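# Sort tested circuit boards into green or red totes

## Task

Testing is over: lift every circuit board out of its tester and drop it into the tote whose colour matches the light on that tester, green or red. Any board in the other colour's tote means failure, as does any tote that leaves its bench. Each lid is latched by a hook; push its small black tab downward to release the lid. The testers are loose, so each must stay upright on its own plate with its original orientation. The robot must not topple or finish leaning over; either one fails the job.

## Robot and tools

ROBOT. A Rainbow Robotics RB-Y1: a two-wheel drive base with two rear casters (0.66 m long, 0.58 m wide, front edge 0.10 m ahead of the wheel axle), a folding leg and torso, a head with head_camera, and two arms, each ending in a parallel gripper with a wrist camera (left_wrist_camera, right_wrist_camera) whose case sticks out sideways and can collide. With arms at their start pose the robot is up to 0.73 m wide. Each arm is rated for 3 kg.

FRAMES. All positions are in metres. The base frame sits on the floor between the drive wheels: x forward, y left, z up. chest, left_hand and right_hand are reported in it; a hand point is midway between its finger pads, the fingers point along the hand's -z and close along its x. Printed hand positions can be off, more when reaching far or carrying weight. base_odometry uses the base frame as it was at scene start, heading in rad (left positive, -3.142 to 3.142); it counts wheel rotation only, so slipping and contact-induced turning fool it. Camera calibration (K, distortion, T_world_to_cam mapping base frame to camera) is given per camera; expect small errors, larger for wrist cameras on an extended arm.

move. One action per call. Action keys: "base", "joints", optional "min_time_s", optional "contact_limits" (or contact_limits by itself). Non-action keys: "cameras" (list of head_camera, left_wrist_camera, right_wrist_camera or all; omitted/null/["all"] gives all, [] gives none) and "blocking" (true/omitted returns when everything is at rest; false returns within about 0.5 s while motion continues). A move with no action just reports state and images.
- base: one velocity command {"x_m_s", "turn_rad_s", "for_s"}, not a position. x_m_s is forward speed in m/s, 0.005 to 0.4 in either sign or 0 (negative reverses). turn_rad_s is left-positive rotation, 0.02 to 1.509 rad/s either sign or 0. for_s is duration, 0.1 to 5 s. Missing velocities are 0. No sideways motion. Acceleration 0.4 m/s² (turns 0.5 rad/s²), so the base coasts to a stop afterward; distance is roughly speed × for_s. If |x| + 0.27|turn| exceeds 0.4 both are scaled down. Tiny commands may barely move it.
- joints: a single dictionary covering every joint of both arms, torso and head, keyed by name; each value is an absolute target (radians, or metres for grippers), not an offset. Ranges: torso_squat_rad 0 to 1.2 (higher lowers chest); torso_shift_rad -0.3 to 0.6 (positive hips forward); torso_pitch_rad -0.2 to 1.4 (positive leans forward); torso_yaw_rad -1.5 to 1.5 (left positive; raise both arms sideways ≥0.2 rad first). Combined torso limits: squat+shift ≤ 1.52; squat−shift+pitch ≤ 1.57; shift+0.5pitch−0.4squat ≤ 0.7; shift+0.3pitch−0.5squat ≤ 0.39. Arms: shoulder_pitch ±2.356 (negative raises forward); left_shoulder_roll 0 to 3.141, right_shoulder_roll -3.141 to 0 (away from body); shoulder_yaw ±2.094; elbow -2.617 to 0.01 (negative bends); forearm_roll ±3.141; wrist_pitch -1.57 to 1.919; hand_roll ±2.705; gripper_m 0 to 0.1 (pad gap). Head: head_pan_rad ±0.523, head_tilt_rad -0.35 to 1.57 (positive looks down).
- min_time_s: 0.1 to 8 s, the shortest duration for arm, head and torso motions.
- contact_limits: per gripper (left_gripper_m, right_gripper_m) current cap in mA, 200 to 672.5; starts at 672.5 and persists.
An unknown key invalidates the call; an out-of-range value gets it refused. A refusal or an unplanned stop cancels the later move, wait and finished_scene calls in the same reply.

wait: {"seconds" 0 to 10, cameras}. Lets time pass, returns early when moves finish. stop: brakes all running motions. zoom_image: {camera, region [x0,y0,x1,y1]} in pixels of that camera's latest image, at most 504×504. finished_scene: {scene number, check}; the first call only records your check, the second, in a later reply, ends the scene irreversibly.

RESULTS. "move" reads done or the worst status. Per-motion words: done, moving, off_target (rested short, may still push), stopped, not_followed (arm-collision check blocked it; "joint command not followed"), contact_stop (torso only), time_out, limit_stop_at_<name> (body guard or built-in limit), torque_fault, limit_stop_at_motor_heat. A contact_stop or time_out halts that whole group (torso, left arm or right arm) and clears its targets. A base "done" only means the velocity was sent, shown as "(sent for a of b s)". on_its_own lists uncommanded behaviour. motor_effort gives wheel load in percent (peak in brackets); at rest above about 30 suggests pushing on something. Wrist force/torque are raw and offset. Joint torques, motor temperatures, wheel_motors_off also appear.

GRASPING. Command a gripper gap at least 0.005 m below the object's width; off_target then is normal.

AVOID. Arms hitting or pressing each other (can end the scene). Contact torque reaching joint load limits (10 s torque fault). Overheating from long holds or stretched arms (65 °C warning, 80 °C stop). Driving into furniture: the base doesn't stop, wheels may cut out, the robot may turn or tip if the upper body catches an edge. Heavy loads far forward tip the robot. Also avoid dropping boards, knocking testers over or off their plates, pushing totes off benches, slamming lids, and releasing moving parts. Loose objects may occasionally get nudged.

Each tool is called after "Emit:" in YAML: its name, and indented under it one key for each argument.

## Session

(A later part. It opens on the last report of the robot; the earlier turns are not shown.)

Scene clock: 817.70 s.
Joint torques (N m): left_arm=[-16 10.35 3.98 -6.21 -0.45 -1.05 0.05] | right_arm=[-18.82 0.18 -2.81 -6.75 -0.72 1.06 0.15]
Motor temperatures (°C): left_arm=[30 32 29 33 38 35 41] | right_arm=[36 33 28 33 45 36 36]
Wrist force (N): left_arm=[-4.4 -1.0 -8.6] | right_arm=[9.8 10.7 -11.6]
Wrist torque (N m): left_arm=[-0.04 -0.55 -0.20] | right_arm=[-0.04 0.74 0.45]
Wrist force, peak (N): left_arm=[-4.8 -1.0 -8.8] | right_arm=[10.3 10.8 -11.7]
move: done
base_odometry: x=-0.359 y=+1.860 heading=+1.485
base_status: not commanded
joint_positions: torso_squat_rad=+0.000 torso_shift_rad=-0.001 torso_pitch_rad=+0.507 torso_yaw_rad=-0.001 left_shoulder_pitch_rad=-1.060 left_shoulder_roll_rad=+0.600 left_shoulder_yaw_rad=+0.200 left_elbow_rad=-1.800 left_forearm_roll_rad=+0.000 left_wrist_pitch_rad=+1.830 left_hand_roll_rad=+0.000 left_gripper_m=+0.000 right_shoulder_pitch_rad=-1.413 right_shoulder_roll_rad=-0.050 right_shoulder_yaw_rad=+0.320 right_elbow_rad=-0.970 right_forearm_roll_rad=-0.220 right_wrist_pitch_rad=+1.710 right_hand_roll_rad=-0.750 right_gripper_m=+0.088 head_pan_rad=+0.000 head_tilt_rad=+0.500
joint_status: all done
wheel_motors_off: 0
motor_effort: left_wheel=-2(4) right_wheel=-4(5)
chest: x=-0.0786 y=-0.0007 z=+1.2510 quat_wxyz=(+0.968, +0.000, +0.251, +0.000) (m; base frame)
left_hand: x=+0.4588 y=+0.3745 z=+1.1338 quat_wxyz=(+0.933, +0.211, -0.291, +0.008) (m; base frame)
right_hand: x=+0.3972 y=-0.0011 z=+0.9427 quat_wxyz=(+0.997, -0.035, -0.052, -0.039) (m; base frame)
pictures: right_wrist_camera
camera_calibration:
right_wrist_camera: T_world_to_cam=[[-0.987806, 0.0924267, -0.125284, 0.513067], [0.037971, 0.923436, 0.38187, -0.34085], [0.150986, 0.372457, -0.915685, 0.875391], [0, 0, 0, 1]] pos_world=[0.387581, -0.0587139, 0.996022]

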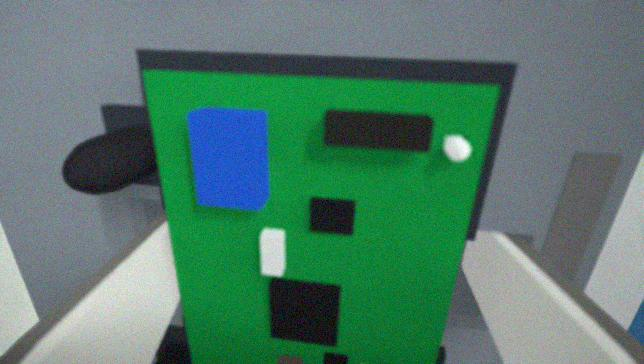

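Emit:
move:
  joints: {"torso_pitch_rad":0.514}
  cameras: []

Emit:
move:
  joints: {"right_gripper_m":0.045}
  cameras: ["right_wrist_camera"]

Emit:
move:
  joints: {"torso_pitch_rad":0.45}
  min_time_s: 3
  cameras: ["right_wrist_camera"]

Scene clock: 823.43 s.
Joint torques (N m): left_arm=[-15.68 10.27 3.92 -6.31 -0.44 -1.15 0.07] | right_arm=[-17.02 1.43 -2.42 -5.78 -1.39 1.54 0.1]
Motor temperatures (°C): left_arm=[30 32 29 33 38 35 41] | right_arm=[36 33 28 33 45 36 36]
Wrist force (N): left_arm=[-4.6 -0.9 -8.4] | right_arm=[11.1 11.0 -13.8]
Wrist torque (N m): left_arm=[-0.05 -0.56 -0.21] | right_arm=[-0.08 0.65 0.43]
Wrist force, peak (N): left_arm=[-4.4 -1.3 -9.0] | right_arm=[13.9 11.6 -15.8]
move: done
base_odometry: x=-0.359 y=+1.860 heading=+1.485
base_status: not commanded
joint_positions: torso_squat_rad=+0.000 torso_shift_rad=-0.001 torso_pitch_rad=+0.514 torso_yaw_rad=-0.001 left_shoulder_pitch_rad=-1.060 left_shoulder_roll_rad=+0.600 left_shoulder_yaw_rad=+0.200 left_elbow_rad=-1.800 left_forearm_roll_rad=+0.000 left_wrist_pitch_rad=+1.830 left_hand_roll_rad=+0.000 left_gripper_m=+0.000 right_shoulder_pitch_rad=-1.413 right_shoulder_roll_rad=-0.051 right_shoulder_yaw_rad=+0.320 right_elbow_rad=-0.970 right_forearm_roll_rad=-0.220 right_wrist_pitch_rad=+1.710 right_hand_roll_rad=-0.750 right_gripper_m=+0.088 head_pan_rad=+0.000 head_tilt_rad=+0.500
joint_status: all done
wheel_motors_off: 0
motor_effort: left_wheel=-3(4) right_wheel=-4(6)
chest: x=-0.0766 y=-0.0007 z=+1.2500 quat_wxyz=(+0.967, +0.000, +0.254, +0.000) (m; base frame)
left_hand: x=+0.4600 y=+0.3745 z=+1.1289 quat_wxyz=(+0.934, +0.211, -0.288, +0.007) (m; base frame)
right_hand: x=+0.3973 y=-0.0012 z=+0.9385 quat_wxyz=(+0.997, -0.036, -0.049, -0.039) (m; base frame)
pictures: none
No camera images: "cameras" was empty.

Scene clock: 824.40 s.
Joint torques (N m): left_arm=[-15.58 10.49 3.84 -6.21 -0.43 -1.1 0.04] | right_arm=[-16.59 2.8 -2.43 -5.65 -1.7 1.81 0.1]
Motor temperatures (°C): left_arm=[30 32 29 33 38 35 41] | right_arm=[36 33 28 33 45 36 36]
Wrist force (N): left_arm=[-4.5 -0.8 -8.6] | right_arm=[12.7 10.6 -10.4]
Wrist torque (N m): left_arm=[-0.03 -0.55 -0.20] | right_arm=[-0.10 0.56 0.29]
Wrist force, peak (N): left_arm=[-4.9 -0.9 -8.9] | right_arm=[14.4 12.6 -16.9]
move: off_target
base_odometry: x=-0.359 y=+1.860 heading=+1.485
base_status: not commanded
joint_positions: torso_squat_rad=+0.000 torso_shift_rad=-0.001 torso_pitch_rad=+0.514 torso_yaw_rad=-0.001 left_shoulder_pitch_rad=-1.060 left_shoulder_roll_rad=+0.600 left_shoulder_yaw_rad=+0.200 left_elbow_rad=-1.800 left_forearm_roll_rad=+0.000 left_wrist_pitch_rad=+1.830 left_hand_roll_rad=+0.000 left_gripper_m=+0.000 right_shoulder_pitch_rad=-1.413 right_shoulder_roll_rad=-0.051 right_shoulder_yaw_rad=+0.320 right_elbow_rad=-0.971 right_forearm_roll_rad=-0.219 right_wrist_pitch_rad=+1.710 right_hand_roll_rad=-0.750 right_gripper_m=+0.070 head_pan_rad=+0.000 head_tilt_rad=+0.500
joint_status: right_gripper_m off_target (ended at +0.070, target +0.045)
wheel_motors_off: 0
motor_effort: left_wheel=-3(4) right_wheel=-5(6)
chest: x=-0.0766 y=-0.0007 z=+1.2500 quat_wxyz=(+0.967, +0.000, +0.254, +0.000) (m; base frame)
left_hand: x=+0.4599 y=+0.3745 z=+1.1289 quat_wxyz=(+0.934, +0.211, -0.288, +0.007) (m; base frame)
right_hand: x=+0.3974 y=-0.0013 z=+0.9386 quat_wxyz=(+0.997, -0.036, -0.049, -0.039) (m; base frame)
pictures: right_wrist_camera
camera_calibration:
right_wrist_camera: T_world_to_cam=[[-0.988514, 0.0927354, -0.119336, 0.507453], [0.0405657, 0.923445, 0.38158, -0.339852], [0.145587, 0.372356, -0.9166, 0.874628], [0, 0, 0, 1]] pos_world=[0.388077, -0.0588968, 0.991923]

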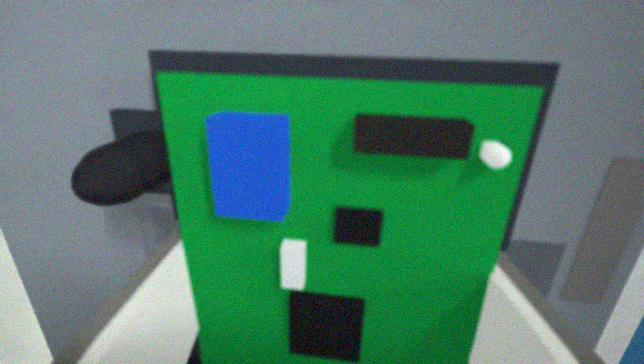

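Scene clock: 827.67 s.
Joint torques (N m): left_arm=[-16.38 10.13 3.74 -5.98 -0.49 -1.19 0.08] | right_arm=[-22.88 -5.08 -3.09 -7.7 1.9 1.65 -0.56]
Motor temperatures (°C): left_arm=[30 32 29 33 38 35 41] | right_arm=[36 33 28 33 45 36 36]
Wrist force (N): left_arm=[-4.8 -0.8 -8.5] | right_arm=[0.3 20.7 -25.3]
Wrist torque (N m): left_arm=[-0.05 -0.56 -0.22] | right_arm=[0.10 0.59 1.40]
Wrist force, peak (N): left_arm=[-5.1 -0.9 -8.7] | right_arm=[0.3 20.9 -25.8]
move: done
base_odometry: x=-0.359 y=+1.860 heading=+1.485
base_status: not commanded
joint_positions: torso_squat_rad=+0.000 torso_shift_rad=-0.001 torso_pitch_rad=+0.450 torso_yaw_rad=-0.001 left_shoulder_pitch_rad=-1.060 left_shoulder_roll_rad=+0.600 left_shoulder_yaw_rad=+0.200 left_elbow_rad=-1.800 left_forearm_roll_rad=+0.000 left_wrist_pitch_rad=+1.830 left_hand_roll_rad=+0.000 left_gripper_m=+0.000 right_shoulder_pitch_rad=-1.412 right_shoulder_roll_rad=-0.049 right_shoulder_yaw_rad=+0.320 right_elbow_rad=-0.970 right_forearm_roll_rad=-0.220 right_wrist_pitch_rad=+1.710 right_hand_roll_rad=-0.750 right_gripper_m=+0.068 head_pan_rad=+0.000 head_tilt_rad=+0.500
joint_status: all done
wheel_motors_off: 0
motor_effort: left_wheel=-3(5) right_wheel=-3(6)
chest: x=-0.0940 y=-0.0007 z=+1.2591 quat_wxyz=(+0.975, +0.000, +0.223, +0.000) (m; base frame)
left_hand: x=+0.4491 y=+0.3746 z=+1.1723 quat_wxyz=(+0.924, +0.211, -0.317, +0.014) (m; base frame)
right_hand: x=+0.3978 y=-0.0005 z=+0.9775 quat_wxyz=(+0.995, -0.034, -0.080, -0.039) (m; base frame)
pictures: right_wrist_camera
camera_calibration:
right_wrist_camera: T_world_to_cam=[[-0.979582, 0.0917626, -0.178883, 0.567047], [0.0163074, 0.923095, 0.384225, -0.348361], [0.200383, 0.373463, -0.905744, 0.877544], [0, 0, 0, 1]] pos_world=[0.385305, -0.0581928, 1.03011]

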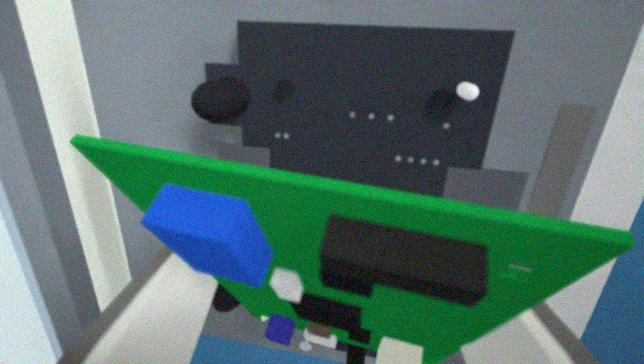

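Emit:
zoom_image:
  camera: "right_wrist_camera"
  region: [140, 180, 500, 364]

Emit:
move:
  joints: {"right_shoulder_yaw_rad":0.2}
  min_time_s: 1.5
  cameras: ["right_wrist_camera","head_camera"]

Scaled by 1.400 from the camera's 644x364 image, which has a finer 1265x715 frame.

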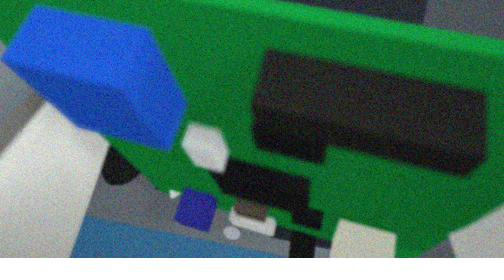

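Scene clock: 837.43 s.
Joint torques (N m): left_arm=[-16.21 10.16 3.37 -6.03 -0.38 -1.23 0.12] | right_arm=[-23.22 -6.83 -5.28 -8.14 2.06 1.58 -1.26]
Motor temperatures (°C): left_arm=[30 32 29 33 38 35 41] | right_arm=[36 33 28 33 45 36 36]
Wrist force (N): left_arm=[-4.7 -0.9 -8.3] | right_arm=[1.3 21.2 -24.3]
Wrist torque (N m): left_arm=[-0.04 -0.56 -0.21] | right_arm=[0.27 0.65 2.08]
Wrist force, peak (N): left_arm=[-5.0 -1.0 -8.7] | right_arm=[0.1 20.9 -25.9]
move: done
base_odometry: x=-0.359 y=+1.860 heading=+1.485
base_status: not commanded
joint_positions: torso_squat_rad=+0.000 torso_shift_rad=-0.001 torso_pitch_rad=+0.450 torso_yaw_rad=+0.000 left_shoulder_pitch_rad=-1.060 left_shoulder_roll_rad=+0.600 left_shoulder_yaw_rad=+0.200 left_elbow_rad=-1.800 left_forearm_roll_rad=+0.000 left_wrist_pitch_rad=+1.830 left_hand_roll_rad=+0.000 left_gripper_m=+0.000 right_shoulder_pitch_rad=-1.412 right_shoulder_roll_rad=-0.049 right_shoulder_yaw_rad=+0.201 right_elbow_rad=-0.970 right_forearm_roll_rad=-0.220 right_wrist_pitch_rad=+1.710 right_hand_roll_rad=-0.750 right_gripper_m=+0.068 head_pan_rad=+0.000 head_tilt_rad=+0.500
joint_status: all done
wheel_motors_off: 0
motor_effort: left_wheel=-2(4) right_wheel=-5(6)
chest: x=-0.0940 y=-0.0007 z=+1.2591 quat_wxyz=(+0.975, +0.000, +0.223, +0.000) (m; base frame)
left_hand: x=+0.4491 y=+0.3747 z=+1.1723 quat_wxyz=(+0.924, +0.211, -0.317, +0.014) (m; base frame)
right_hand: x=+0.4047 y=-0.0038 z=+0.9845 quat_wxyz=(+0.995, +0.007, -0.063, -0.079) (m; base frame)
pictures: head_camera, right_wrist_camera
camera_calibration:
head_camera: T_world_to_cam=[[0.0305875, -0.998756, 0.0393907, -0.0591652], [-0.789374, -0.0483125, -0.612008, 0.944009], [0.61315, -0.0123742, -0.78987, 1.06026], [0, 0, 0, 1]] pos_world=[0.0968901, -0.000364326, 1.41754]
right_wrist_camera: T_world_to_cam=[[-0.973801, 0.17892, -0.140357, 0.535405], [0.0951672, 0.881209, 0.463048, -0.457797], [0.206532, 0.437559, -0.875149, 0.851367], [0, 0, 0, 1]] pos_world=[0.38911, -0.0649024, 1.0322]

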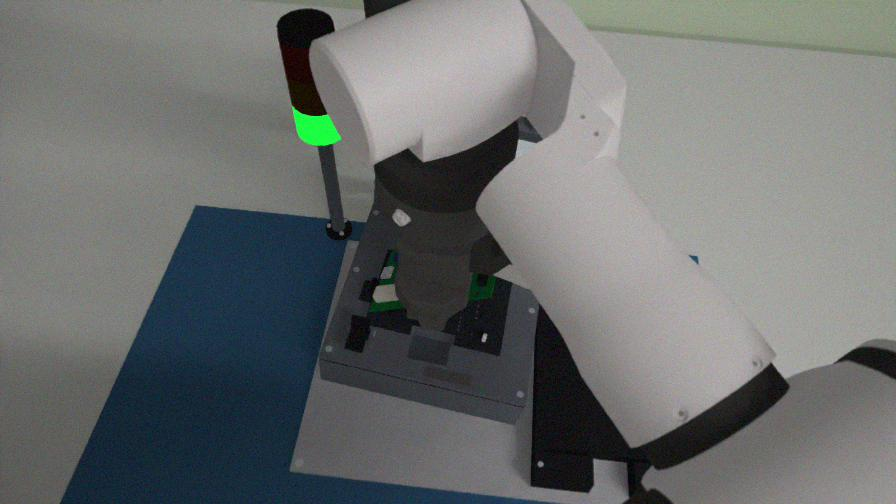

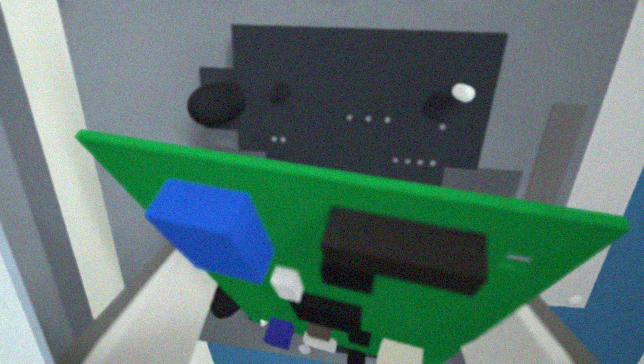

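Emit:
move:
  joints: {"right_shoulder_yaw_rad":0.32}
  min_time_s: 1.5
  cameras: []

Emit:
move:
  joints: {"torso_pitch_rad":0.507}
  min_time_s: 2.5
  cameras: []

Emit:
move:
  joints: {"right_gripper_m":0.088}
  cameras: []

Emit:
move:
  joints: {"torso_pitch_rad":0.3}
  cameras: ["head_camera","right_wrist_camera"]

Emit:
zoom_image:
  camera: "head_camera"
  region: [320, 290, 540, 430]

Emit:
zoom_image:
  camera: "right_wrist_camera"
  region: [260, 20, 500, 270]

Scene clock: 849.17 s.
Joint torques (N m): left_arm=[-16.25 10.36 3.66 -6.02 -0.5 -1.25 0] | right_arm=[-22.58 -6.48 -2.47 -7.65 2.21 2.07 -0.91]
Motor temperatures (°C): left_arm=[30 32 29 33 38 35 41] | right_arm=[37 33 28 33 45 36 36]
Wrist force (N): left_arm=[-4.9 -0.9 -8.5] | right_arm=[2.7 22.4 -22.3]
Wrist torque (N m): left_arm=[-0.04 -0.58 -0.22] | right_arm=[0.11 0.88 1.05]
Wrist force, peak (N): left_arm=[-5.0 -0.9 -8.6] | right_arm=[7.3 21.0 -24.4]
move: done
base_odometry: x=-0.359 y=+1.860 heading=+1.485
base_status: not commanded
joint_positions: torso_squat_rad=+0.000 torso_shift_rad=-0.001 torso_pitch_rad=+0.450 torso_yaw_rad=+0.000 left_shoulder_pitch_rad=-1.060 left_shoulder_roll_rad=+0.600 left_shoulder_yaw_rad=+0.200 left_elbow_rad=-1.800 left_forearm_roll_rad=+0.000 left_wrist_pitch_rad=+1.830 left_hand_roll_rad=+0.000 left_gripper_m=+0.000 right_shoulder_pitch_rad=-1.412 right_shoulder_roll_rad=-0.049 right_shoulder_yaw_rad=+0.320 right_elbow_rad=-0.970 right_forearm_roll_rad=-0.220 right_wrist_pitch_rad=+1.709 right_hand_roll_rad=-0.750 right_gripper_m=+0.068 head_pan_rad=+0.000 head_tilt_rad=+0.500
joint_status: all done
wheel_motors_off: 0
motor_effort: left_wheel=-3(4) right_wheel=-6(6)
chest: x=-0.0940 y=-0.0007 z=+1.2591 quat_wxyz=(+0.975, +0.000, +0.223, +0.000) (m; base frame)
left_hand: x=+0.4491 y=+0.3747 z=+1.1723 quat_wxyz=(+0.924, +0.211, -0.317, +0.014) (m; base frame)
right_hand: x=+0.3978 y=-0.0003 z=+0.9775 quat_wxyz=(+0.995, -0.034, -0.080, -0.039) (m; base frame)
pictures: none
No camera images: "cameras" was empty.

Scene clock: 852.57 s.
Joint torques (N m): left_arm=[-15.97 10.35 3.57 -6.3 -0.47 -1.18 0.12] | right_arm=[7.63 7.6 2.65 6.18 -3.34 -4.42 -0.75]
Motor temperatures (°C): left_arm=[30 32 29 33 38 35 41] | right_arm=[36 33 28 33 45 37 36]
Wrist force (N): left_arm=[-4.4 -1.0 -8.8] | right_arm=[9.0 -12.3 67.8]
Wrist torque (N m): left_arm=[-0.03 -0.55 -0.23] | right_arm=[-0.39 3.34 1.33]
Wrist force, peak (N): left_arm=[-5.4 -1.3 -9.3] | right_arm=[-16.9 -38.1 134.2]
move: contact_stop
base_odometry: x=-0.359 y=+1.860 heading=+1.485
base_status: not commanded
joint_positions: torso_squat_rad=+0.002 torso_shift_rad=-0.007 torso_pitch_rad=+0.492 torso_yaw_rad=-0.002 left_shoulder_pitch_rad=-1.060 left_shoulder_roll_rad=+0.600 left_shoulder_yaw_rad=+0.200 left_elbow_rad=-1.800 left_forearm_roll_rad=+0.000 left_wrist_pitch_rad=+1.830 left_hand_roll_rad=+0.000 left_gripper_m=+0.000 right_shoulder_pitch_rad=-1.419 right_shoulder_roll_rad=-0.052 right_shoulder_yaw_rad=+0.319 right_elbow_rad=-0.974 right_forearm_roll_rad=-0.219 right_wrist_pitch_rad=+1.711 right_hand_roll_rad=-0.750 right_gripper_m=+0.067 head_pan_rad=+0.000 head_tilt_rad=+0.500
joint_status: torso_pitch_rad contact_stop (moved +0.042 of +0.057)
wheel_motors_off: 0
motor_effort: left_wheel=-7(17) right_wheel=+1(10)
chest: x=-0.0864 y=-0.0010 z=+1.2532 quat_wxyz=(+0.970, +0.000, +0.244, -0.001) (m; base frame)
left_hand: x=+0.4531 y=+0.3735 z=+1.1435 quat_wxyz=(+0.931, +0.211, -0.298, +0.009) (m; base frame)
right_hand: x=+0.3966 y=-0.0016 z=+0.9557 quat_wxyz=(+0.997, -0.035, -0.064, -0.040) (m; base frame)
pictures: none
No camera images: "cameras" was empty.

not run: a stop that you did not command came earlier in this reply.

not run: a stop that you did not command came earlier in this reply.

Scaled by 2.291 from the camera's 896x504 image, which has a finer 1280x720 frame.

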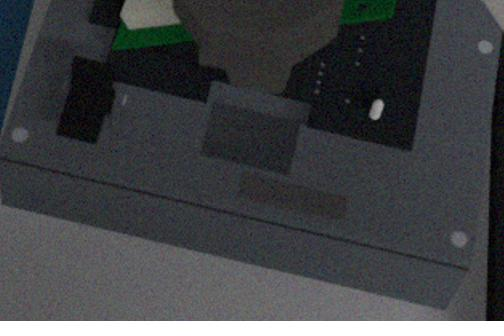

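Scaled by 2.016 from the camera's 644x364 image, which has a finer 1265x715 frame.

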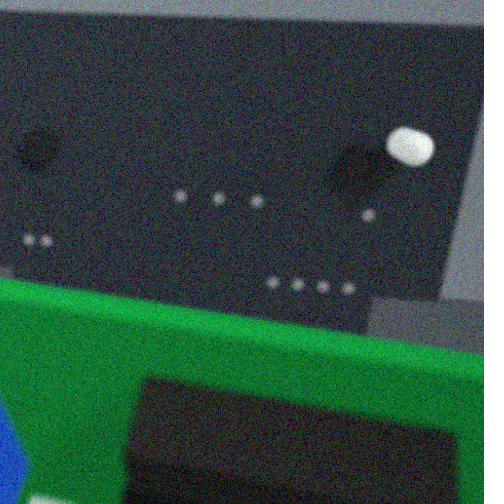

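Emit:
move:
  joints: {"torso_pitch_rad":0.478}
  min_time_s: 1
  cameras: []

Emit:
move:
  joints: {"right_gripper_m":0.088}
  cameras: ["right_wrist_camera"]

Emit:
move:
  joints: {"torso_pitch_rad":0.36}
  cameras: ["head_camera","right_wrist_camera"]

Emit:
zoom_image:
  camera: "right_wrist_camera"
  region: [180, 20, 540, 320]

Scene clock: 875.10 s.
Joint torques (N m): left_arm=[-16.12 10.39 3.81 -6.25 -0.39 -1.21 0.07] | right_arm=[-7.62 5.48 0.49 -1.36 -2.14 0.22 -0.76]
Motor temperatures (°C): left_arm=[30 32 29 33 38 35 41] | right_arm=[36 33 28 33 45 37 36]
Wrist force (N): left_arm=[-4.7 -0.7 -8.6] | right_arm=[15.7 7.2 8.8]
Wrist torque (N m): left_arm=[-0.06 -0.55 -0.20] | right_arm=[-0.25 2.04 1.15]
Wrist force, peak (N): left_arm=[-4.7 -0.9 -8.8] | right_arm=[9.5 -11.5 66.7]
move: done
base_odometry: x=-0.359 y=+1.860 heading=+1.485
base_status: not commanded
joint_positions: torso_squat_rad=+0.002 torso_shift_rad=-0.006 torso_pitch_rad=+0.477 torso_yaw_rad=-0.002 left_shoulder_pitch_rad=-1.060 left_shoulder_roll_rad=+0.600 left_shoulder_yaw_rad=+0.200 left_elbow_rad=-1.800 left_forearm_roll_rad=+0.000 left_wrist_pitch_rad=+1.830 left_hand_roll_rad=+0.000 left_gripper_m=+0.000 right_shoulder_pitch_rad=-1.416 right_shoulder_roll_rad=-0.052 right_shoulder_yaw_rad=+0.319 right_elbow_rad=-0.972 right_forearm_roll_rad=-0.219 right_wrist_pitch_rad=+1.710 right_hand_roll_rad=-0.750 right_gripper_m=+0.067 head_pan_rad=+0.000 head_tilt_rad=+0.500
joint_status: all done
wheel_motors_off: 0
motor_effort: left_wheel=-6(8) right_wheel=+0(3)
chest: x=-0.0899 y=-0.0009 z=+1.2554 quat_wxyz=(+0.972, +0.000, +0.236, -0.001) (m; base frame)
left_hand: x=+0.4511 y=+0.3737 z=+1.1540 quat_wxyz=(+0.929, +0.211, -0.305, +0.010) (m; base frame)
right_hand: x=+0.3963 y=-0.0020 z=+0.9631 quat_wxyz=(+0.996, -0.035, -0.069, -0.040) (m; base frame)
pictures: none
No camera images: "cameras" was empty.

Scene clock: 875.80 s.
Joint torques (N m): left_arm=[-16.06 10.33 3.71 -6.16 -0.44 -1.13 0.1] | right_arm=[-18.96 0.97 -1.55 -6.85 -0.09 0.02 -0.34]
Motor temperatures (°C): left_arm=[30 32 29 33 38 35 41] | right_arm=[36 33 28 33 45 37 36]
Wrist force (N): left_arm=[-4.7 -0.9 -8.5] | right_arm=[1.5 11.2 -12.8]
Wrist torque (N m): left_arm=[-0.06 -0.57 -0.22] | right_arm=[-0.08 0.82 0.51]
Wrist force, peak (N): left_arm=[-4.9 -1.2 -9.2] | right_arm=[15.7 7.2 8.6]
move: done
base_odometry: x=-0.359 y=+1.860 heading=+1.485
base_status: not commanded
joint_positions: torso_squat_rad=+0.002 torso_shift_rad=-0.005 torso_pitch_rad=+0.478 torso_yaw_rad=-0.002 left_shoulder_pitch_rad=-1.060 left_shoulder_roll_rad=+0.600 left_shoulder_yaw_rad=+0.200 left_elbow_rad=-1.800 left_forearm_roll_rad=+0.000 left_wrist_pitch_rad=+1.830 left_hand_roll_rad=+0.000 left_gripper_m=+0.000 right_shoulder_pitch_rad=-1.413 right_shoulder_roll_rad=-0.051 right_shoulder_yaw_rad=+0.320 right_elbow_rad=-0.970 right_forearm_roll_rad=-0.220 right_wrist_pitch_rad=+1.710 right_hand_roll_rad=-0.750 right_gripper_m=+0.088 head_pan_rad=+0.000 head_tilt_rad=+0.500
joint_status: all done
wheel_motors_off: 0
motor_effort: left_wheel=-3(7) right_wheel=-1(3)
chest: x=-0.0896 y=-0.0008 z=+1.2553 quat_wxyz=(+0.972, +0.000, +0.237, -0.001) (m; base frame)
left_hand: x=+0.4514 y=+0.3738 z=+1.1535 quat_wxyz=(+0.929, +0.211, -0.305, +0.010) (m; base frame)
right_hand: x=+0.3950 y=-0.0020 z=+0.9609 quat_wxyz=(+0.996, -0.035, -0.067, -0.040) (m; base frame)
pictures: right_wrist_camera
camera_calibration:
right_wrist_camera: T_world_to_cam=[[-0.983684, 0.0938463, -0.153486, 0.538689], [0.028423, 0.923516, 0.382505, -0.34367], [0.177644, 0.371901, -0.911116, 0.87776], [0, 0, 0, 1]] pos_world=[0.383739, -0.059609, 1.01388]

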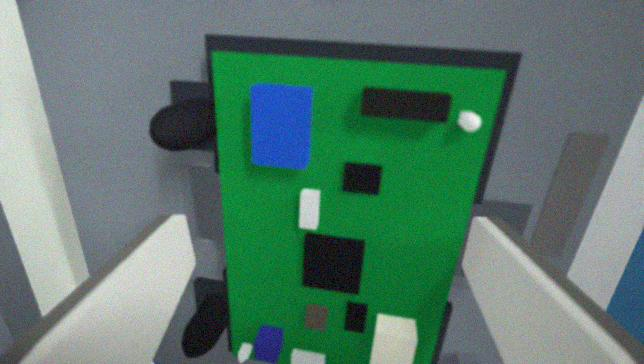

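Scene clock: 876.97 s.
Joint torques (N m): left_arm=[-17.08 10.2 3.59 -5.51 -0.42 -1.27 0.12] | right_arm=[-22.31 -1.89 -2.19 -7.53 0.53 -0.67 -0.23]
Motor temperatures (°C): left_arm=[30 32 29 33 38 35 41] | right_arm=[36 33 28 33 45 37 36]
Wrist force (N): left_arm=[-5.1 -0.7 -8.0] | right_arm=[0.6 11.0 -12.5]
Wrist torque (N m): left_arm=[-0.05 -0.58 -0.21] | right_arm=[-0.05 0.75 0.51]
Wrist force, peak (N): left_arm=[-4.9 -0.9 -8.8] | right_arm=[-1.7 8.8 -18.4]
move: done
base_odometry: x=-0.359 y=+1.860 heading=+1.485
base_status: not commanded
joint_positions: torso_squat_rad=+0.002 torso_shift_rad=-0.006 torso_pitch_rad=+0.360 torso_yaw_rad=-0.002 left_shoulder_pitch_rad=-1.060 left_shoulder_roll_rad=+0.600 left_shoulder_yaw_rad=+0.200 left_elbow_rad=-1.800 left_forearm_roll_rad=+0.000 left_wrist_pitch_rad=+1.830 left_hand_roll_rad=+0.000 left_gripper_m=+0.000 right_shoulder_pitch_rad=-1.412 right_shoulder_roll_rad=-0.050 right_shoulder_yaw_rad=+0.320 right_elbow_rad=-0.970 right_forearm_roll_rad=-0.220 right_wrist_pitch_rad=+1.710 right_hand_roll_rad=-0.750 right_gripper_m=+0.088 head_pan_rad=+0.000 head_tilt_rad=+0.500
joint_status: all done
wheel_motors_off: 0
motor_effort: left_wheel=-3(5) right_wheel=+0(2)
chest: x=-0.1230 y=-0.0008 z=+1.2701 quat_wxyz=(+0.984, +0.000, +0.179, -0.001) (m; base frame)
left_hand: x=+0.4262 y=+0.3738 z=+1.2328 quat_wxyz=(+0.909, +0.210, -0.359, +0.023) (m; base frame)
right_hand: x=+0.3927 y=-0.0020 z=+1.0345 quat_wxyz=(+0.991, -0.033, -0.125, -0.042) (m; base frame)
pictures: head_camera, right_wrist_camera
camera_calibration:
head_camera: T_world_to_cam=[[0.0256055, -0.998779, 0.0422444, -0.0630918], [-0.730772, -0.0475368, -0.680965, 1.02268], [0.682142, -0.0134346, -0.731097, 1.02057], [0, 0, 0, 1]] pos_world=[0.0527821, -0.000689122, 1.44521]
right_wrist_camera: T_world_to_cam=[[-0.958987, 0.0938305, -0.267468, 0.655913], [-0.0164932, 0.923549, 0.383125, -0.354785], [0.282969, 0.371824, -0.884124, 0.875981], [0, 0, 0, 1]] pos_world=[0.375286, -0.0595938, 1.08584]

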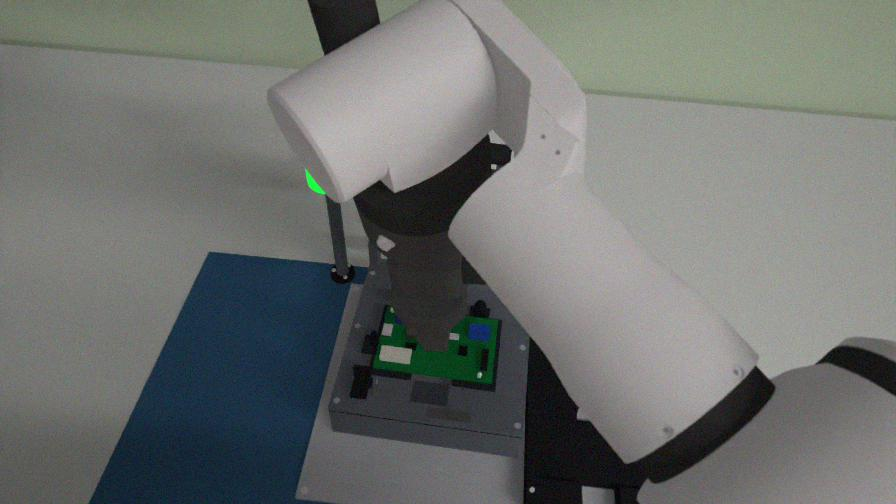

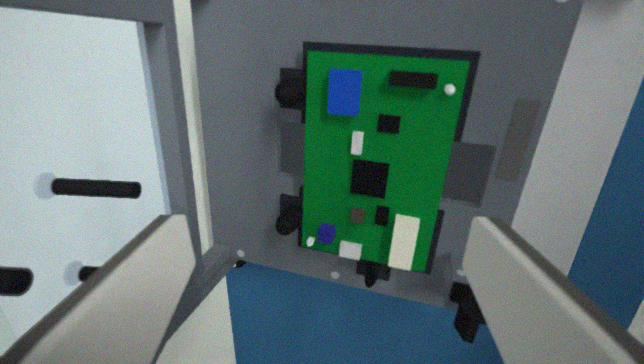

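Scaled by 1.400 from the camera's 644x364 image, which has a finer 1265x715 frame.

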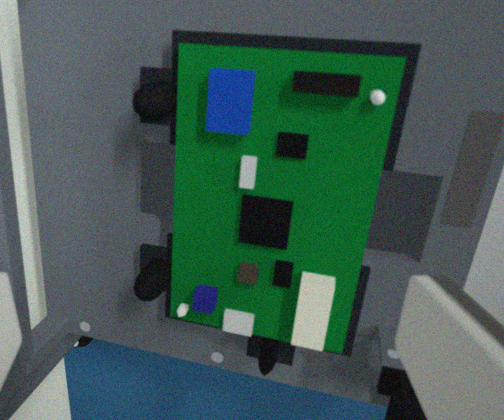

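Emit:
move:
  joints: {"right_shoulder_yaw_rad":0.375,"right_hand_roll_rad":-0.78}
  cameras: []

Emit:
move:
  joints: {"torso_shift_rad":0,"torso_pitch_rad":0.485}
  cameras: ["right_wrist_camera"]

Emit:
move:
  joints: {"torso_pitch_rad":0.512}
  min_time_s: 1.5
  cameras: ["right_wrist_camera"]

Scene clock: 888.70 s.
Joint torques (N m): left_arm=[-16.67 10.17 3.34 -5.68 -0.44 -1.4 0] | right_arm=[-21.88 -2.11 -2.61 -7.32 0.55 -0.54 -0.16]
Motor temperatures (°C): left_arm=[30 32 29 33 38 35 41] | right_arm=[36 33 28 33 45 37 36]
Wrist force (N): left_arm=[-5.3 -0.8 -8.0] | right_arm=[0.2 11.3 -12.8]
Wrist torque (N m): left_arm=[-0.05 -0.60 -0.22] | right_arm=[-0.09 0.73 0.51]
Wrist force, peak (N): left_arm=[-5.6 -0.8 -8.4] | right_arm=[0.2 11.7 -12.9]
move: done
base_odometry: x=-0.359 y=+1.860 heading=+1.485
base_status: not commanded
joint_positions: torso_squat_rad=+0.002 torso_shift_rad=-0.006 torso_pitch_rad=+0.360 torso_yaw_rad=-0.002 left_shoulder_pitch_rad=-1.060 left_shoulder_roll_rad=+0.600 left_shoulder_yaw_rad=+0.200 left_elbow_rad=-1.800 left_forearm_roll_rad=+0.000 left_wrist_pitch_rad=+1.830 left_hand_roll_rad=+0.000 left_gripper_m=+0.000 right_shoulder_pitch_rad=-1.412 right_shoulder_roll_rad=-0.050 right_shoulder_yaw_rad=+0.375 right_elbow_rad=-0.970 right_forearm_roll_rad=-0.220 right_wrist_pitch_rad=+1.710 right_hand_roll_rad=-0.780 right_gripper_m=+0.088 head_pan_rad=+0.000 head_tilt_rad=+0.500
joint_status: all done
wheel_motors_off: 0
motor_effort: left_wheel=-2(4) right_wheel=-1(1)
chest: x=-0.1230 y=-0.0008 z=+1.2701 quat_wxyz=(+0.984, +0.000, +0.179, -0.001) (m; base frame)
left_hand: x=+0.4262 y=+0.3738 z=+1.2328 quat_wxyz=(+0.909, +0.210, -0.359, +0.023) (m; base frame)
right_hand: x=+0.3897 y=-0.0007 z=+1.0308 quat_wxyz=(+0.989, -0.050, -0.133, -0.039) (m; base frame)
pictures: none
No camera images: "cameras" was empty.

Scene clock: 889.90 s.
Joint torques (N m): left_arm=[-16.12 10.53 3.71 -6.18 -0.46 -1.11 0.01] | right_arm=[-21.08 -0.64 -1.97 -7.48 0.49 -0.36 -0.12]
Motor temperatures (°C): left_arm=[30 32 29 33 38 35 41] | right_arm=[36 33 28 33 45 37 36]
Wrist force (N): left_arm=[-4.7 -0.7 -8.5] | right_arm=[0.7 11.5 -12.9]
Wrist torque (N m): left_arm=[-0.06 -0.56 -0.21] | right_arm=[-0.10 0.73 0.52]
Wrist force, peak (N): left_arm=[-4.8 -1.1 -8.9] | right_arm=[1.2 11.5 -13.3]
move: done
base_odometry: x=-0.359 y=+1.860 heading=+1.485
base_status: not commanded
joint_positions: torso_squat_rad=+0.002 torso_shift_rad=+0.000 torso_pitch_rad=+0.485 torso_yaw_rad=-0.002 left_shoulder_pitch_rad=-1.060 left_shoulder_roll_rad=+0.600 left_shoulder_yaw_rad=+0.200 left_elbow_rad=-1.800 left_forearm_roll_rad=+0.000 left_wrist_pitch_rad=+1.830 left_hand_roll_rad=+0.000 left_gripper_m=+0.000 right_shoulder_pitch_rad=-1.412 right_shoulder_roll_rad=-0.050 right_shoulder_yaw_rad=+0.375 right_elbow_rad=-0.970 right_forearm_roll_rad=-0.220 right_wrist_pitch_rad=+1.710 right_hand_roll_rad=-0.780 right_gripper_m=+0.088 head_pan_rad=+0.000 head_tilt_rad=+0.500
joint_status: all done
wheel_motors_off: 0
motor_effort: left_wheel=-2(4) right_wheel=-2(3)
chest: x=-0.0838 y=-0.0008 z=+1.2542 quat_wxyz=(+0.971, +0.000, +0.240, -0.001) (m; base frame)
left_hand: x=+0.4564 y=+0.3739 z=+1.1485 quat_wxyz=(+0.930, +0.211, -0.301, +0.009) (m; base frame)
right_hand: x=+0.3950 y=-0.0006 z=+0.9528 quat_wxyz=(+0.995, -0.053, -0.071, -0.036) (m; base frame)
pictures: right_wrist_camera
camera_calibration:
right_wrist_camera: T_world_to_cam=[[-0.983146, 0.0818147, -0.163497, 0.546632], [0.0198782, 0.936817, 0.349256, -0.306815], [0.181741, 0.340119, -0.922653, 0.87921], [0, 0, 0, 1]] pos_world=[0.383729, -0.056329, 1.00774]

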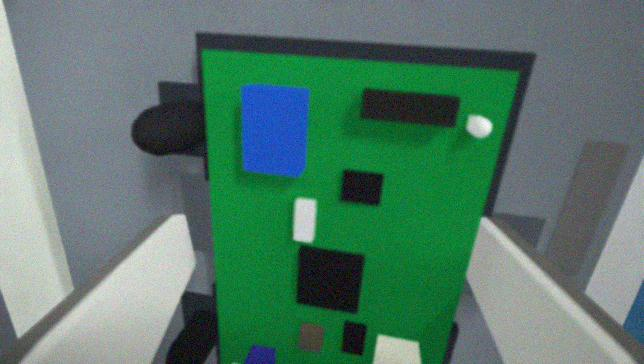

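Scene clock: 891.70 s.
Joint torques (N m): left_arm=[-15.89 10.53 3.86 -6.19 -0.4 -1.06 0.05] | right_arm=[-20.67 -0.33 -2.02 -7.43 0.3 -0.38 -0.23]
Motor temperatures (°C): left_arm=[30 32 29 33 38 35 41] | right_arm=[36 33 28 33 45 37 36]
Wrist force (N): left_arm=[-4.3 -0.9 -8.5] | right_arm=[1.4 11.2 -12.9]
Wrist torque (N m): left_arm=[-0.04 -0.53 -0.23] | right_arm=[-0.07 0.81 0.51]
Wrist force, peak (N): left_arm=[-4.7 -0.7 -8.9] | right_arm=[1.4 11.5 -13.0]
move: done
base_odometry: x=-0.359 y=+1.860 heading=+1.485
base_status: not commanded
joint_positions: torso_squat_rad=+0.002 torso_shift_rad=+0.000 torso_pitch_rad=+0.512 torso_yaw_rad=-0.002 left_shoulder_pitch_rad=-1.060 left_shoulder_roll_rad=+0.600 left_shoulder_yaw_rad=+0.200 left_elbow_rad=-1.800 left_forearm_roll_rad=+0.000 left_wrist_pitch_rad=+1.830 left_hand_roll_rad=+0.000 left_gripper_m=+0.000 right_shoulder_pitch_rad=-1.412 right_shoulder_roll_rad=-0.050 right_shoulder_yaw_rad=+0.375 right_elbow_rad=-0.970 right_forearm_roll_rad=-0.220 right_wrist_pitch_rad=+1.710 right_hand_roll_rad=-0.780 right_gripper_m=+0.088 head_pan_rad=+0.000 head_tilt_rad=+0.500
joint_status: all done
wheel_motors_off: 0
motor_effort: left_wheel=-2(4) right_wheel=-1(4)
chest: x=-0.0765 y=-0.0008 z=+1.2503 quat_wxyz=(+0.967, +0.000, +0.253, -0.001) (m; base frame)
left_hand: x=+0.4607 y=+0.3739 z=+1.1301 quat_wxyz=(+0.934, +0.211, -0.289, +0.007) (m; base frame)
right_hand: x=+0.3940 y=-0.0006 z=+0.9361 quat_wxyz=(+0.996, -0.053, -0.057, -0.035) (m; base frame)
pictures: right_wrist_camera
camera_calibration:
right_wrist_camera: T_world_to_cam=[[-0.987181, 0.0817783, -0.137062, 0.519779], [0.0292052, 0.936815, 0.348604, -0.304049], [0.15691, 0.340132, -0.927194, 0.878006], [0, 0, 0, 1]] pos_world=[0.384228, -0.056307, 0.991317]

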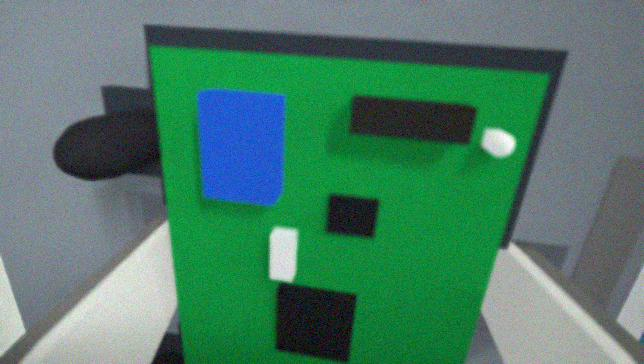

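Emit:
move:
  joints: {"right_forearm_roll_rad":-0.27}
  min_time_s: 1
  cameras: ["right_wrist_camera"]

Emit:
move:
  joints: {"right_gripper_m":0.045}
  cameras: ["right_wrist_camera"]

Emit:
move:
  joints: {"torso_pitch_rad":0.495}
  min_time_s: 2
  cameras: ["right_wrist_camera"]

Scene clock: 901.07 s.
Joint torques (N m): left_arm=[-15.78 10.52 3.88 -6.26 -0.47 -1.21 0.05] | right_arm=[-19.31 7.53 -2.19 -7.57 -3.9 -0.37 0.25]
Motor temperatures (°C): left_arm=[30 32 29 33 38 35 41] | right_arm=[36 33 28 33 45 36 36]
Wrist force (N): left_arm=[-4.4 -0.8 -8.5] | right_arm=[11.5 -0.3 -11.2]
Wrist torque (N m): left_arm=[-0.05 -0.55 -0.21] | right_arm=[-0.25 0.51 -0.05]
Wrist force, peak (N): left_arm=[-4.6 -0.8 -8.9] | right_arm=[1.3 11.5 -13.2]
move: done
base_odometry: x=-0.359 y=+1.860 heading=+1.485
base_status: not commanded
joint_positions: torso_squat_rad=+0.002 torso_shift_rad=+0.000 torso_pitch_rad=+0.512 torso_yaw_rad=-0.002 left_shoulder_pitch_rad=-1.060 left_shoulder_roll_rad=+0.600 left_shoulder_yaw_rad=+0.200 left_elbow_rad=-1.800 left_forearm_roll_rad=+0.000 left_wrist_pitch_rad=+1.830 left_hand_roll_rad=+0.000 left_gripper_m=+0.000 right_shoulder_pitch_rad=-1.413 right_shoulder_roll_rad=-0.052 right_shoulder_yaw_rad=+0.375 right_elbow_rad=-0.970 right_forearm_roll_rad=-0.269 right_wrist_pitch_rad=+1.710 right_hand_roll_rad=-0.780 right_gripper_m=+0.088 head_pan_rad=+0.000 head_tilt_rad=+0.500
joint_status: all done
wheel_motors_off: 0
motor_effort: left_wheel=-3(5) right_wheel=-1(3)
chest: x=-0.0765 y=-0.0009 z=+1.2503 quat_wxyz=(+0.967, +0.000, +0.253, -0.001) (m; base frame)
left_hand: x=+0.4607 y=+0.3737 z=+1.1301 quat_wxyz=(+0.934, +0.211, -0.289, +0.007) (m; base frame)
right_hand: x=+0.3874 y=+0.0066 z=+0.9348 quat_wxyz=(+0.998, -0.036, -0.041, -0.032) (m; base frame)
pictures: right_wrist_camera
camera_calibration:
right_wrist_camera: T_world_to_cam=[[-0.991415, 0.080354, -0.103151, 0.482472], [0.035364, 0.924267, 0.380105, -0.341907], [0.125882, 0.373194, -0.919174, 0.879662], [0, 0, 0, 1]] pos_world=[0.379687, -0.0510396, 0.98829]

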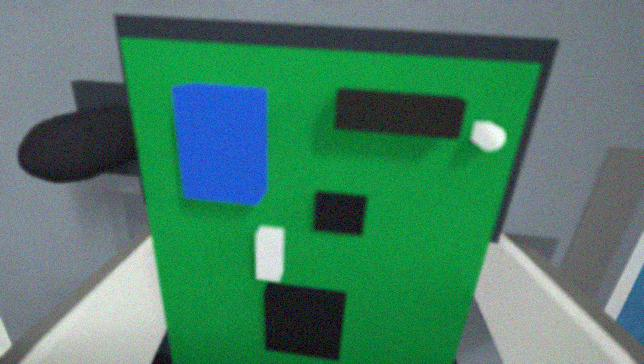

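Scene clock: 902.03 s.
Joint torques (N m): left_arm=[-15.59 10.49 3.8 -6.26 -0.44 -1.09 0.05] | right_arm=[-17.78 6.33 -1.98 -6.8 -2.18 1.16 0.2]
Motor temperatures (°C): left_arm=[30 32 29 33 38 35 41] | right_arm=[36 33 28 33 45 36 36]
Wrist force (N): left_arm=[-4.4 -1.0 -8.7] | right_arm=[11.1 8.3 -11.2]
Wrist torque (N m): left_arm=[-0.03 -0.54 -0.22] | right_arm=[-0.09 0.67 0.17]
Wrist force, peak (N): left_arm=[-4.6 -0.8 -8.7] | right_arm=[16.7 9.0 -11.1]
move: off_target
base_odometry: x=-0.359 y=+1.860 heading=+1.485
base_status: not commanded
joint_positions: torso_squat_rad=+0.002 torso_shift_rad=+0.000 torso_pitch_rad=+0.512 torso_yaw_rad=-0.002 left_shoulder_pitch_rad=-1.060 left_shoulder_roll_rad=+0.600 left_shoulder_yaw_rad=+0.200 left_elbow_rad=-1.800 left_forearm_roll_rad=+0.000 left_wrist_pitch_rad=+1.830 left_hand_roll_rad=+0.000 left_gripper_m=+0.000 right_shoulder_pitch_rad=-1.413 right_shoulder_roll_rad=-0.052 right_shoulder_yaw_rad=+0.375 right_elbow_rad=-0.970 right_forearm_roll_rad=-0.269 right_wrist_pitch_rad=+1.710 right_hand_roll_rad=-0.780 right_gripper_m=+0.070 head_pan_rad=+0.000 head_tilt_rad=+0.500
joint_status: right_gripper_m off_target (ended at +0.070, target +0.045)
wheel_motors_off: 0
motor_effort: left_wheel=-4(5) right_wheel=-2(3)
chest: x=-0.0764 y=-0.0009 z=+1.2503 quat_wxyz=(+0.967, +0.000, +0.253, -0.001) (m; base frame)
left_hand: x=+0.4608 y=+0.3738 z=+1.1301 quat_wxyz=(+0.934, +0.211, -0.289, +0.007) (m; base frame)
right_hand: x=+0.3875 y=+0.0071 z=+0.9350 quat_wxyz=(+0.998, -0.036, -0.042, -0.032) (m; base frame)
pictures: right_wrist_camera
camera_calibration:
right_wrist_camera: T_world_to_cam=[[-0.991423, 0.0798406, -0.103468, 0.48284], [0.0346388, 0.923914, 0.381029, -0.343021], [0.126017, 0.374177, -0.918755, 0.879195], [0, 0, 0, 1]] pos_world=[0.379788, -0.0506026, 0.988424]

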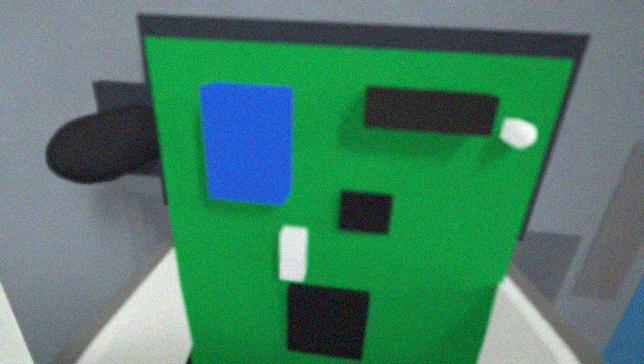

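Scene clock: 904.30 s.
Joint torques (N m): left_arm=[-15.7 10.45 3.82 -6.15 -0.44 -1.13 0.08] | right_arm=[-19.31 3.43 -2.09 -7.42 -0.96 1.19 0.25]
Motor temperatures (°C): left_arm=[30 32 29 33 38 35 41] | right_arm=[36 33 28 33 45 36 36]
Wrist force (N): left_arm=[-4.4 -0.9 -8.4] | right_arm=[8.6 13.4 -19.8]
Wrist torque (N m): left_arm=[-0.04 -0.55 -0.21] | right_arm=[-0.31 0.94 0.25]
Wrist force, peak (N): left_arm=[-4.6 -0.9 -8.9] | right_arm=[8.8 13.3 -20.3]
move: done
base_odometry: x=-0.359 y=+1.860 heading=+1.485
base_status: not commanded
joint_positions: torso_squat_rad=+0.002 torso_shift_rad=+0.000 torso_pitch_rad=+0.495 torso_yaw_rad=-0.002 left_shoulder_pitch_rad=-1.060 left_shoulder_roll_rad=+0.600 left_shoulder_yaw_rad=+0.200 left_elbow_rad=-1.800 left_forearm_roll_rad=+0.000 left_wrist_pitch_rad=+1.830 left_hand_roll_rad=+0.000 left_gripper_m=+0.000 right_shoulder_pitch_rad=-1.413 right_shoulder_roll_rad=-0.051 right_shoulder_yaw_rad=+0.375 right_elbow_rad=-0.970 right_forearm_roll_rad=-0.270 right_wrist_pitch_rad=+1.710 right_hand_roll_rad=-0.780 right_gripper_m=+0.070 head_pan_rad=+0.000 head_tilt_rad=+0.500
joint_status: all done
wheel_motors_off: 0
motor_effort: left_wheel=-3(5) right_wheel=-2(4)
chest: x=-0.0809 y=-0.0008 z=+1.2528 quat_wxyz=(+0.970, +0.000, +0.245, -0.001) (m; base frame)
left_hand: x=+0.4582 y=+0.3738 z=+1.1416 quat_wxyz=(+0.931, +0.211, -0.296, +0.008) (m; base frame)
right_hand: x=+0.3879 y=+0.0075 z=+0.9450 quat_wxyz=(+0.998, -0.035, -0.049, -0.032) (m; base frame)
pictures: right_wrist_camera
camera_calibration:
right_wrist_camera: T_world_to_cam=[[-0.989697, 0.0794815, -0.119093, 0.498276], [0.0282295, 0.923765, 0.381917, -0.345536], [0.140369, 0.37462, -0.916491, 0.880552], [0, 0, 0, 1]] pos_world=[0.379293, -0.0502819, 0.998325]

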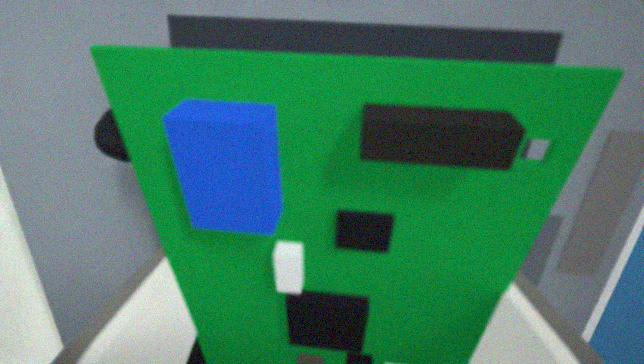

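Emit:
move:
  joints: {"torso_pitch_rad":0.475}
  cameras: ["head_camera","right_wrist_camera"]

Scene clock: 950.00 s.
Joint torques (N m): left_arm=[-16.05 10.54 3.61 -6.03 -0.4 -1.2 0.05] | right_arm=[-23.76 -1.3 -2.75 -9.2 1.36 -0.36 0.26]
Motor temperatures (°C): left_arm=[30 32 29 33 38 35 41] | right_arm=[36 33 28 33 45 36 36]
Wrist force (N): left_arm=[-4.8 -0.9 -8.3] | right_arm=[-0.9 15.2 -22.3]
Wrist torque (N m): left_arm=[-0.03 -0.58 -0.21] | right_arm=[-0.12 1.11 0.64]
Wrist force, peak (N): left_arm=[-4.6 -1.1 -9.0] | right_arm=[-0.6 15.6 -27.5]
move: done
base_odometry: x=-0.359 y=+1.860 heading=+1.485
base_status: not commanded
joint_positions: torso_squat_rad=+0.002 torso_shift_rad=+0.000 torso_pitch_rad=+0.475 torso_yaw_rad=-0.002 left_shoulder_pitch_rad=-1.060 left_shoulder_roll_rad=+0.600 left_shoulder_yaw_rad=+0.200 left_elbow_rad=-1.800 left_forearm_roll_rad=+0.000 left_wrist_pitch_rad=+1.830 left_hand_roll_rad=+0.000 left_gripper_m=+0.000 right_shoulder_pitch_rad=-1.411 right_shoulder_roll_rad=-0.050 right_shoulder_yaw_rad=+0.375 right_elbow_rad=-0.970 right_forearm_roll_rad=-0.270 right_wrist_pitch_rad=+1.710 right_hand_roll_rad=-0.780 right_gripper_m=+0.070 head_pan_rad=+0.000 head_tilt_rad=+0.500
joint_status: all done
wheel_motors_off: 0
motor_effort: left_wheel=-3(4) right_wheel=-1(5)
chest: x=-0.0864 y=-0.0008 z=+1.2557 quat_wxyz=(+0.972, +0.000, +0.235, -0.001) (m; base frame)
left_hand: x=+0.4548 y=+0.3739 z=+1.1553 quat_wxyz=(+0.928, +0.211, -0.306, +0.010) (m; base frame)
right_hand: x=+0.3876 y=+0.0079 z=+0.9567 quat_wxyz=(+0.997, -0.035, -0.058, -0.032) (m; base frame)
pictures: head_camera, right_wrist_camera
camera_calibration:
head_camera: T_world_to_cam=[[0.0304213, -0.998775, 0.0390357, -0.0589296], [-0.804369, -0.0476459, -0.592216, 0.921717], [0.59335, -0.0133831, -0.804833, 1.06999], [0, 0, 0, 1]] pos_world=[0.108312, -0.000621506, 1.40932]
right_wrist_camera: T_world_to_cam=[[-0.987483, 0.0790109, -0.136507, 0.515165], [0.0210125, 0.923667, 0.38262, -0.348246], [0.156318, 0.374963, -0.913766, 0.882354], [0, 0, 0, 1]] pos_world=[0.378106, -0.0498897, 1.00983]

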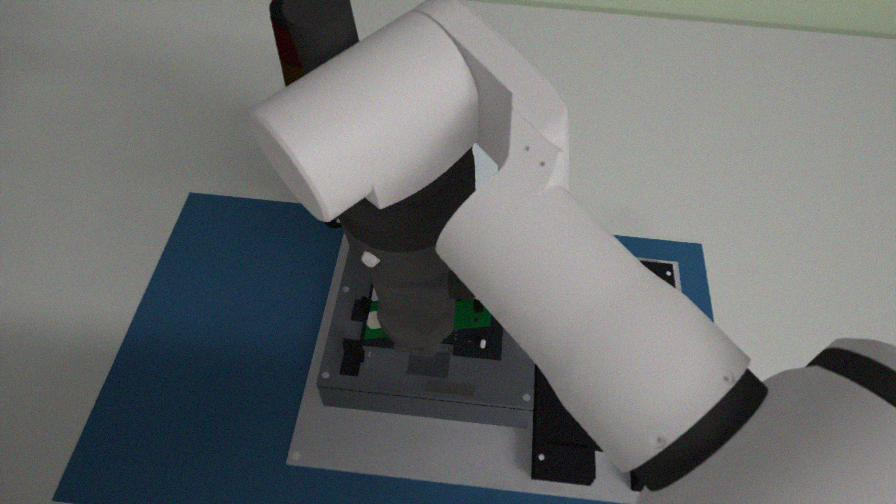

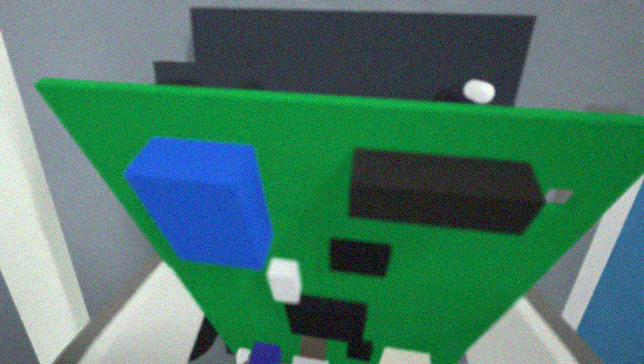

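Emit:
move:
  joints: {"torso_pitch_rad":0.455}
  cameras: ["head_camera","right_wrist_camera"]

Emit:
zoom_image:
  camera: "head_camera"
  region: [280, 200, 580, 440]

Scene clock: 955.47 s.
Joint torques (N m): left_arm=[-16.24 10.52 3.69 -5.96 -0.41 -1.28 0.08] | right_arm=[-24.15 -2.46 -2.8 -8.6 0.92 0.05 -0.34]
Motor temperatures (°C): left_arm=[30 32 29 33 38 35 41] | right_arm=[36 33 28 33 45 36 36]
Wrist force (N): left_arm=[-4.6 -1.0 -8.3] | right_arm=[0.5 12.1 -22.5]
Wrist torque (N m): left_arm=[-0.02 -0.56 -0.20] | right_arm=[0.01 0.53 1.18]
Wrist force, peak (N): left_arm=[-4.7 -0.9 -9.1] | right_arm=[3.0 20.4 -23.7]
move: done
base_odometry: x=-0.359 y=+1.860 heading=+1.485
base_status: not commanded
joint_positions: torso_squat_rad=+0.002 torso_shift_rad=+0.000 torso_pitch_rad=+0.455 torso_yaw_rad=-0.002 left_shoulder_pitch_rad=-1.060 left_shoulder_roll_rad=+0.600 left_shoulder_yaw_rad=+0.200 left_elbow_rad=-1.800 left_forearm_roll_rad=+0.000 left_wrist_pitch_rad=+1.830 left_hand_roll_rad=+0.000 left_gripper_m=+0.000 right_shoulder_pitch_rad=-1.411 right_shoulder_roll_rad=-0.050 right_shoulder_yaw_rad=+0.375 right_elbow_rad=-0.970 right_forearm_roll_rad=-0.270 right_wrist_pitch_rad=+1.710 right_hand_roll_rad=-0.780 right_gripper_m=+0.067 head_pan_rad=+0.000 head_tilt_rad=+0.500
joint_status: all done
wheel_motors_off: 0
motor_effort: left_wheel=-3(4) right_wheel=-2(5)
chest: x=-0.0920 y=-0.0008 z=+1.2584 quat_wxyz=(+0.974, +0.000, +0.226, -0.001) (m; base frame)
left_hand: x=+0.4511 y=+0.3739 z=+1.1689 quat_wxyz=(+0.925, +0.211, -0.315, +0.013) (m; base frame)
right_hand: x=+0.3879 y=+0.0081 z=+0.9691 quat_wxyz=(+0.997, -0.034, -0.068, -0.032) (m; base frame)
pictures: head_camera, right_wrist_camera
camera_calibration:
head_camera: T_world_to_cam=[[0.0296708, -0.998772, 0.0396644, -0.0597002], [-0.792333, -0.0476925, -0.608222, 0.940157], [0.609367, -0.013381, -0.792776, 1.06182], [0, 0, 0, 1]] pos_world=[0.0996495, -0.000580263, 1.41598]
right_wrist_camera: T_world_to_cam=[[-0.984561, 0.0785312, -0.156439, 0.535335], [0.0127973, 0.923615, 0.383107, -0.35049], [0.174575, 0.37519, -0.91036, 0.883148], [0, 0, 0, 1]] pos_world=[0.377379, -0.0496706, 1.02201]

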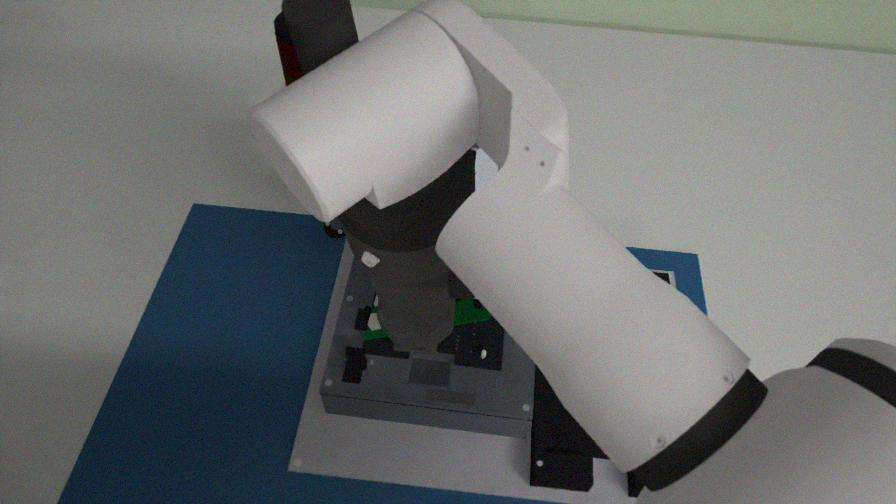

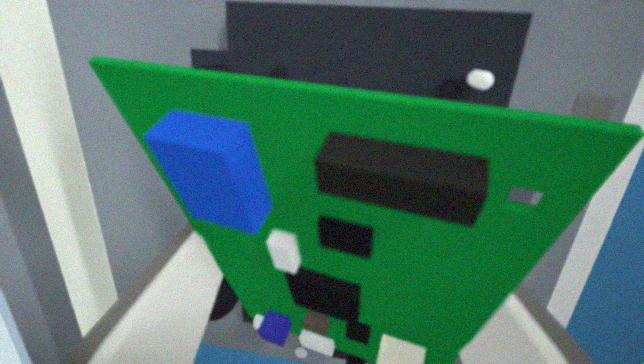

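Scaled by 1.680 from the camera's 896x504 image, which has a finer 1280x720 frame.

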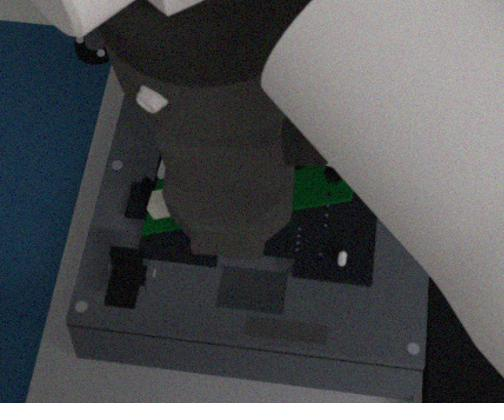

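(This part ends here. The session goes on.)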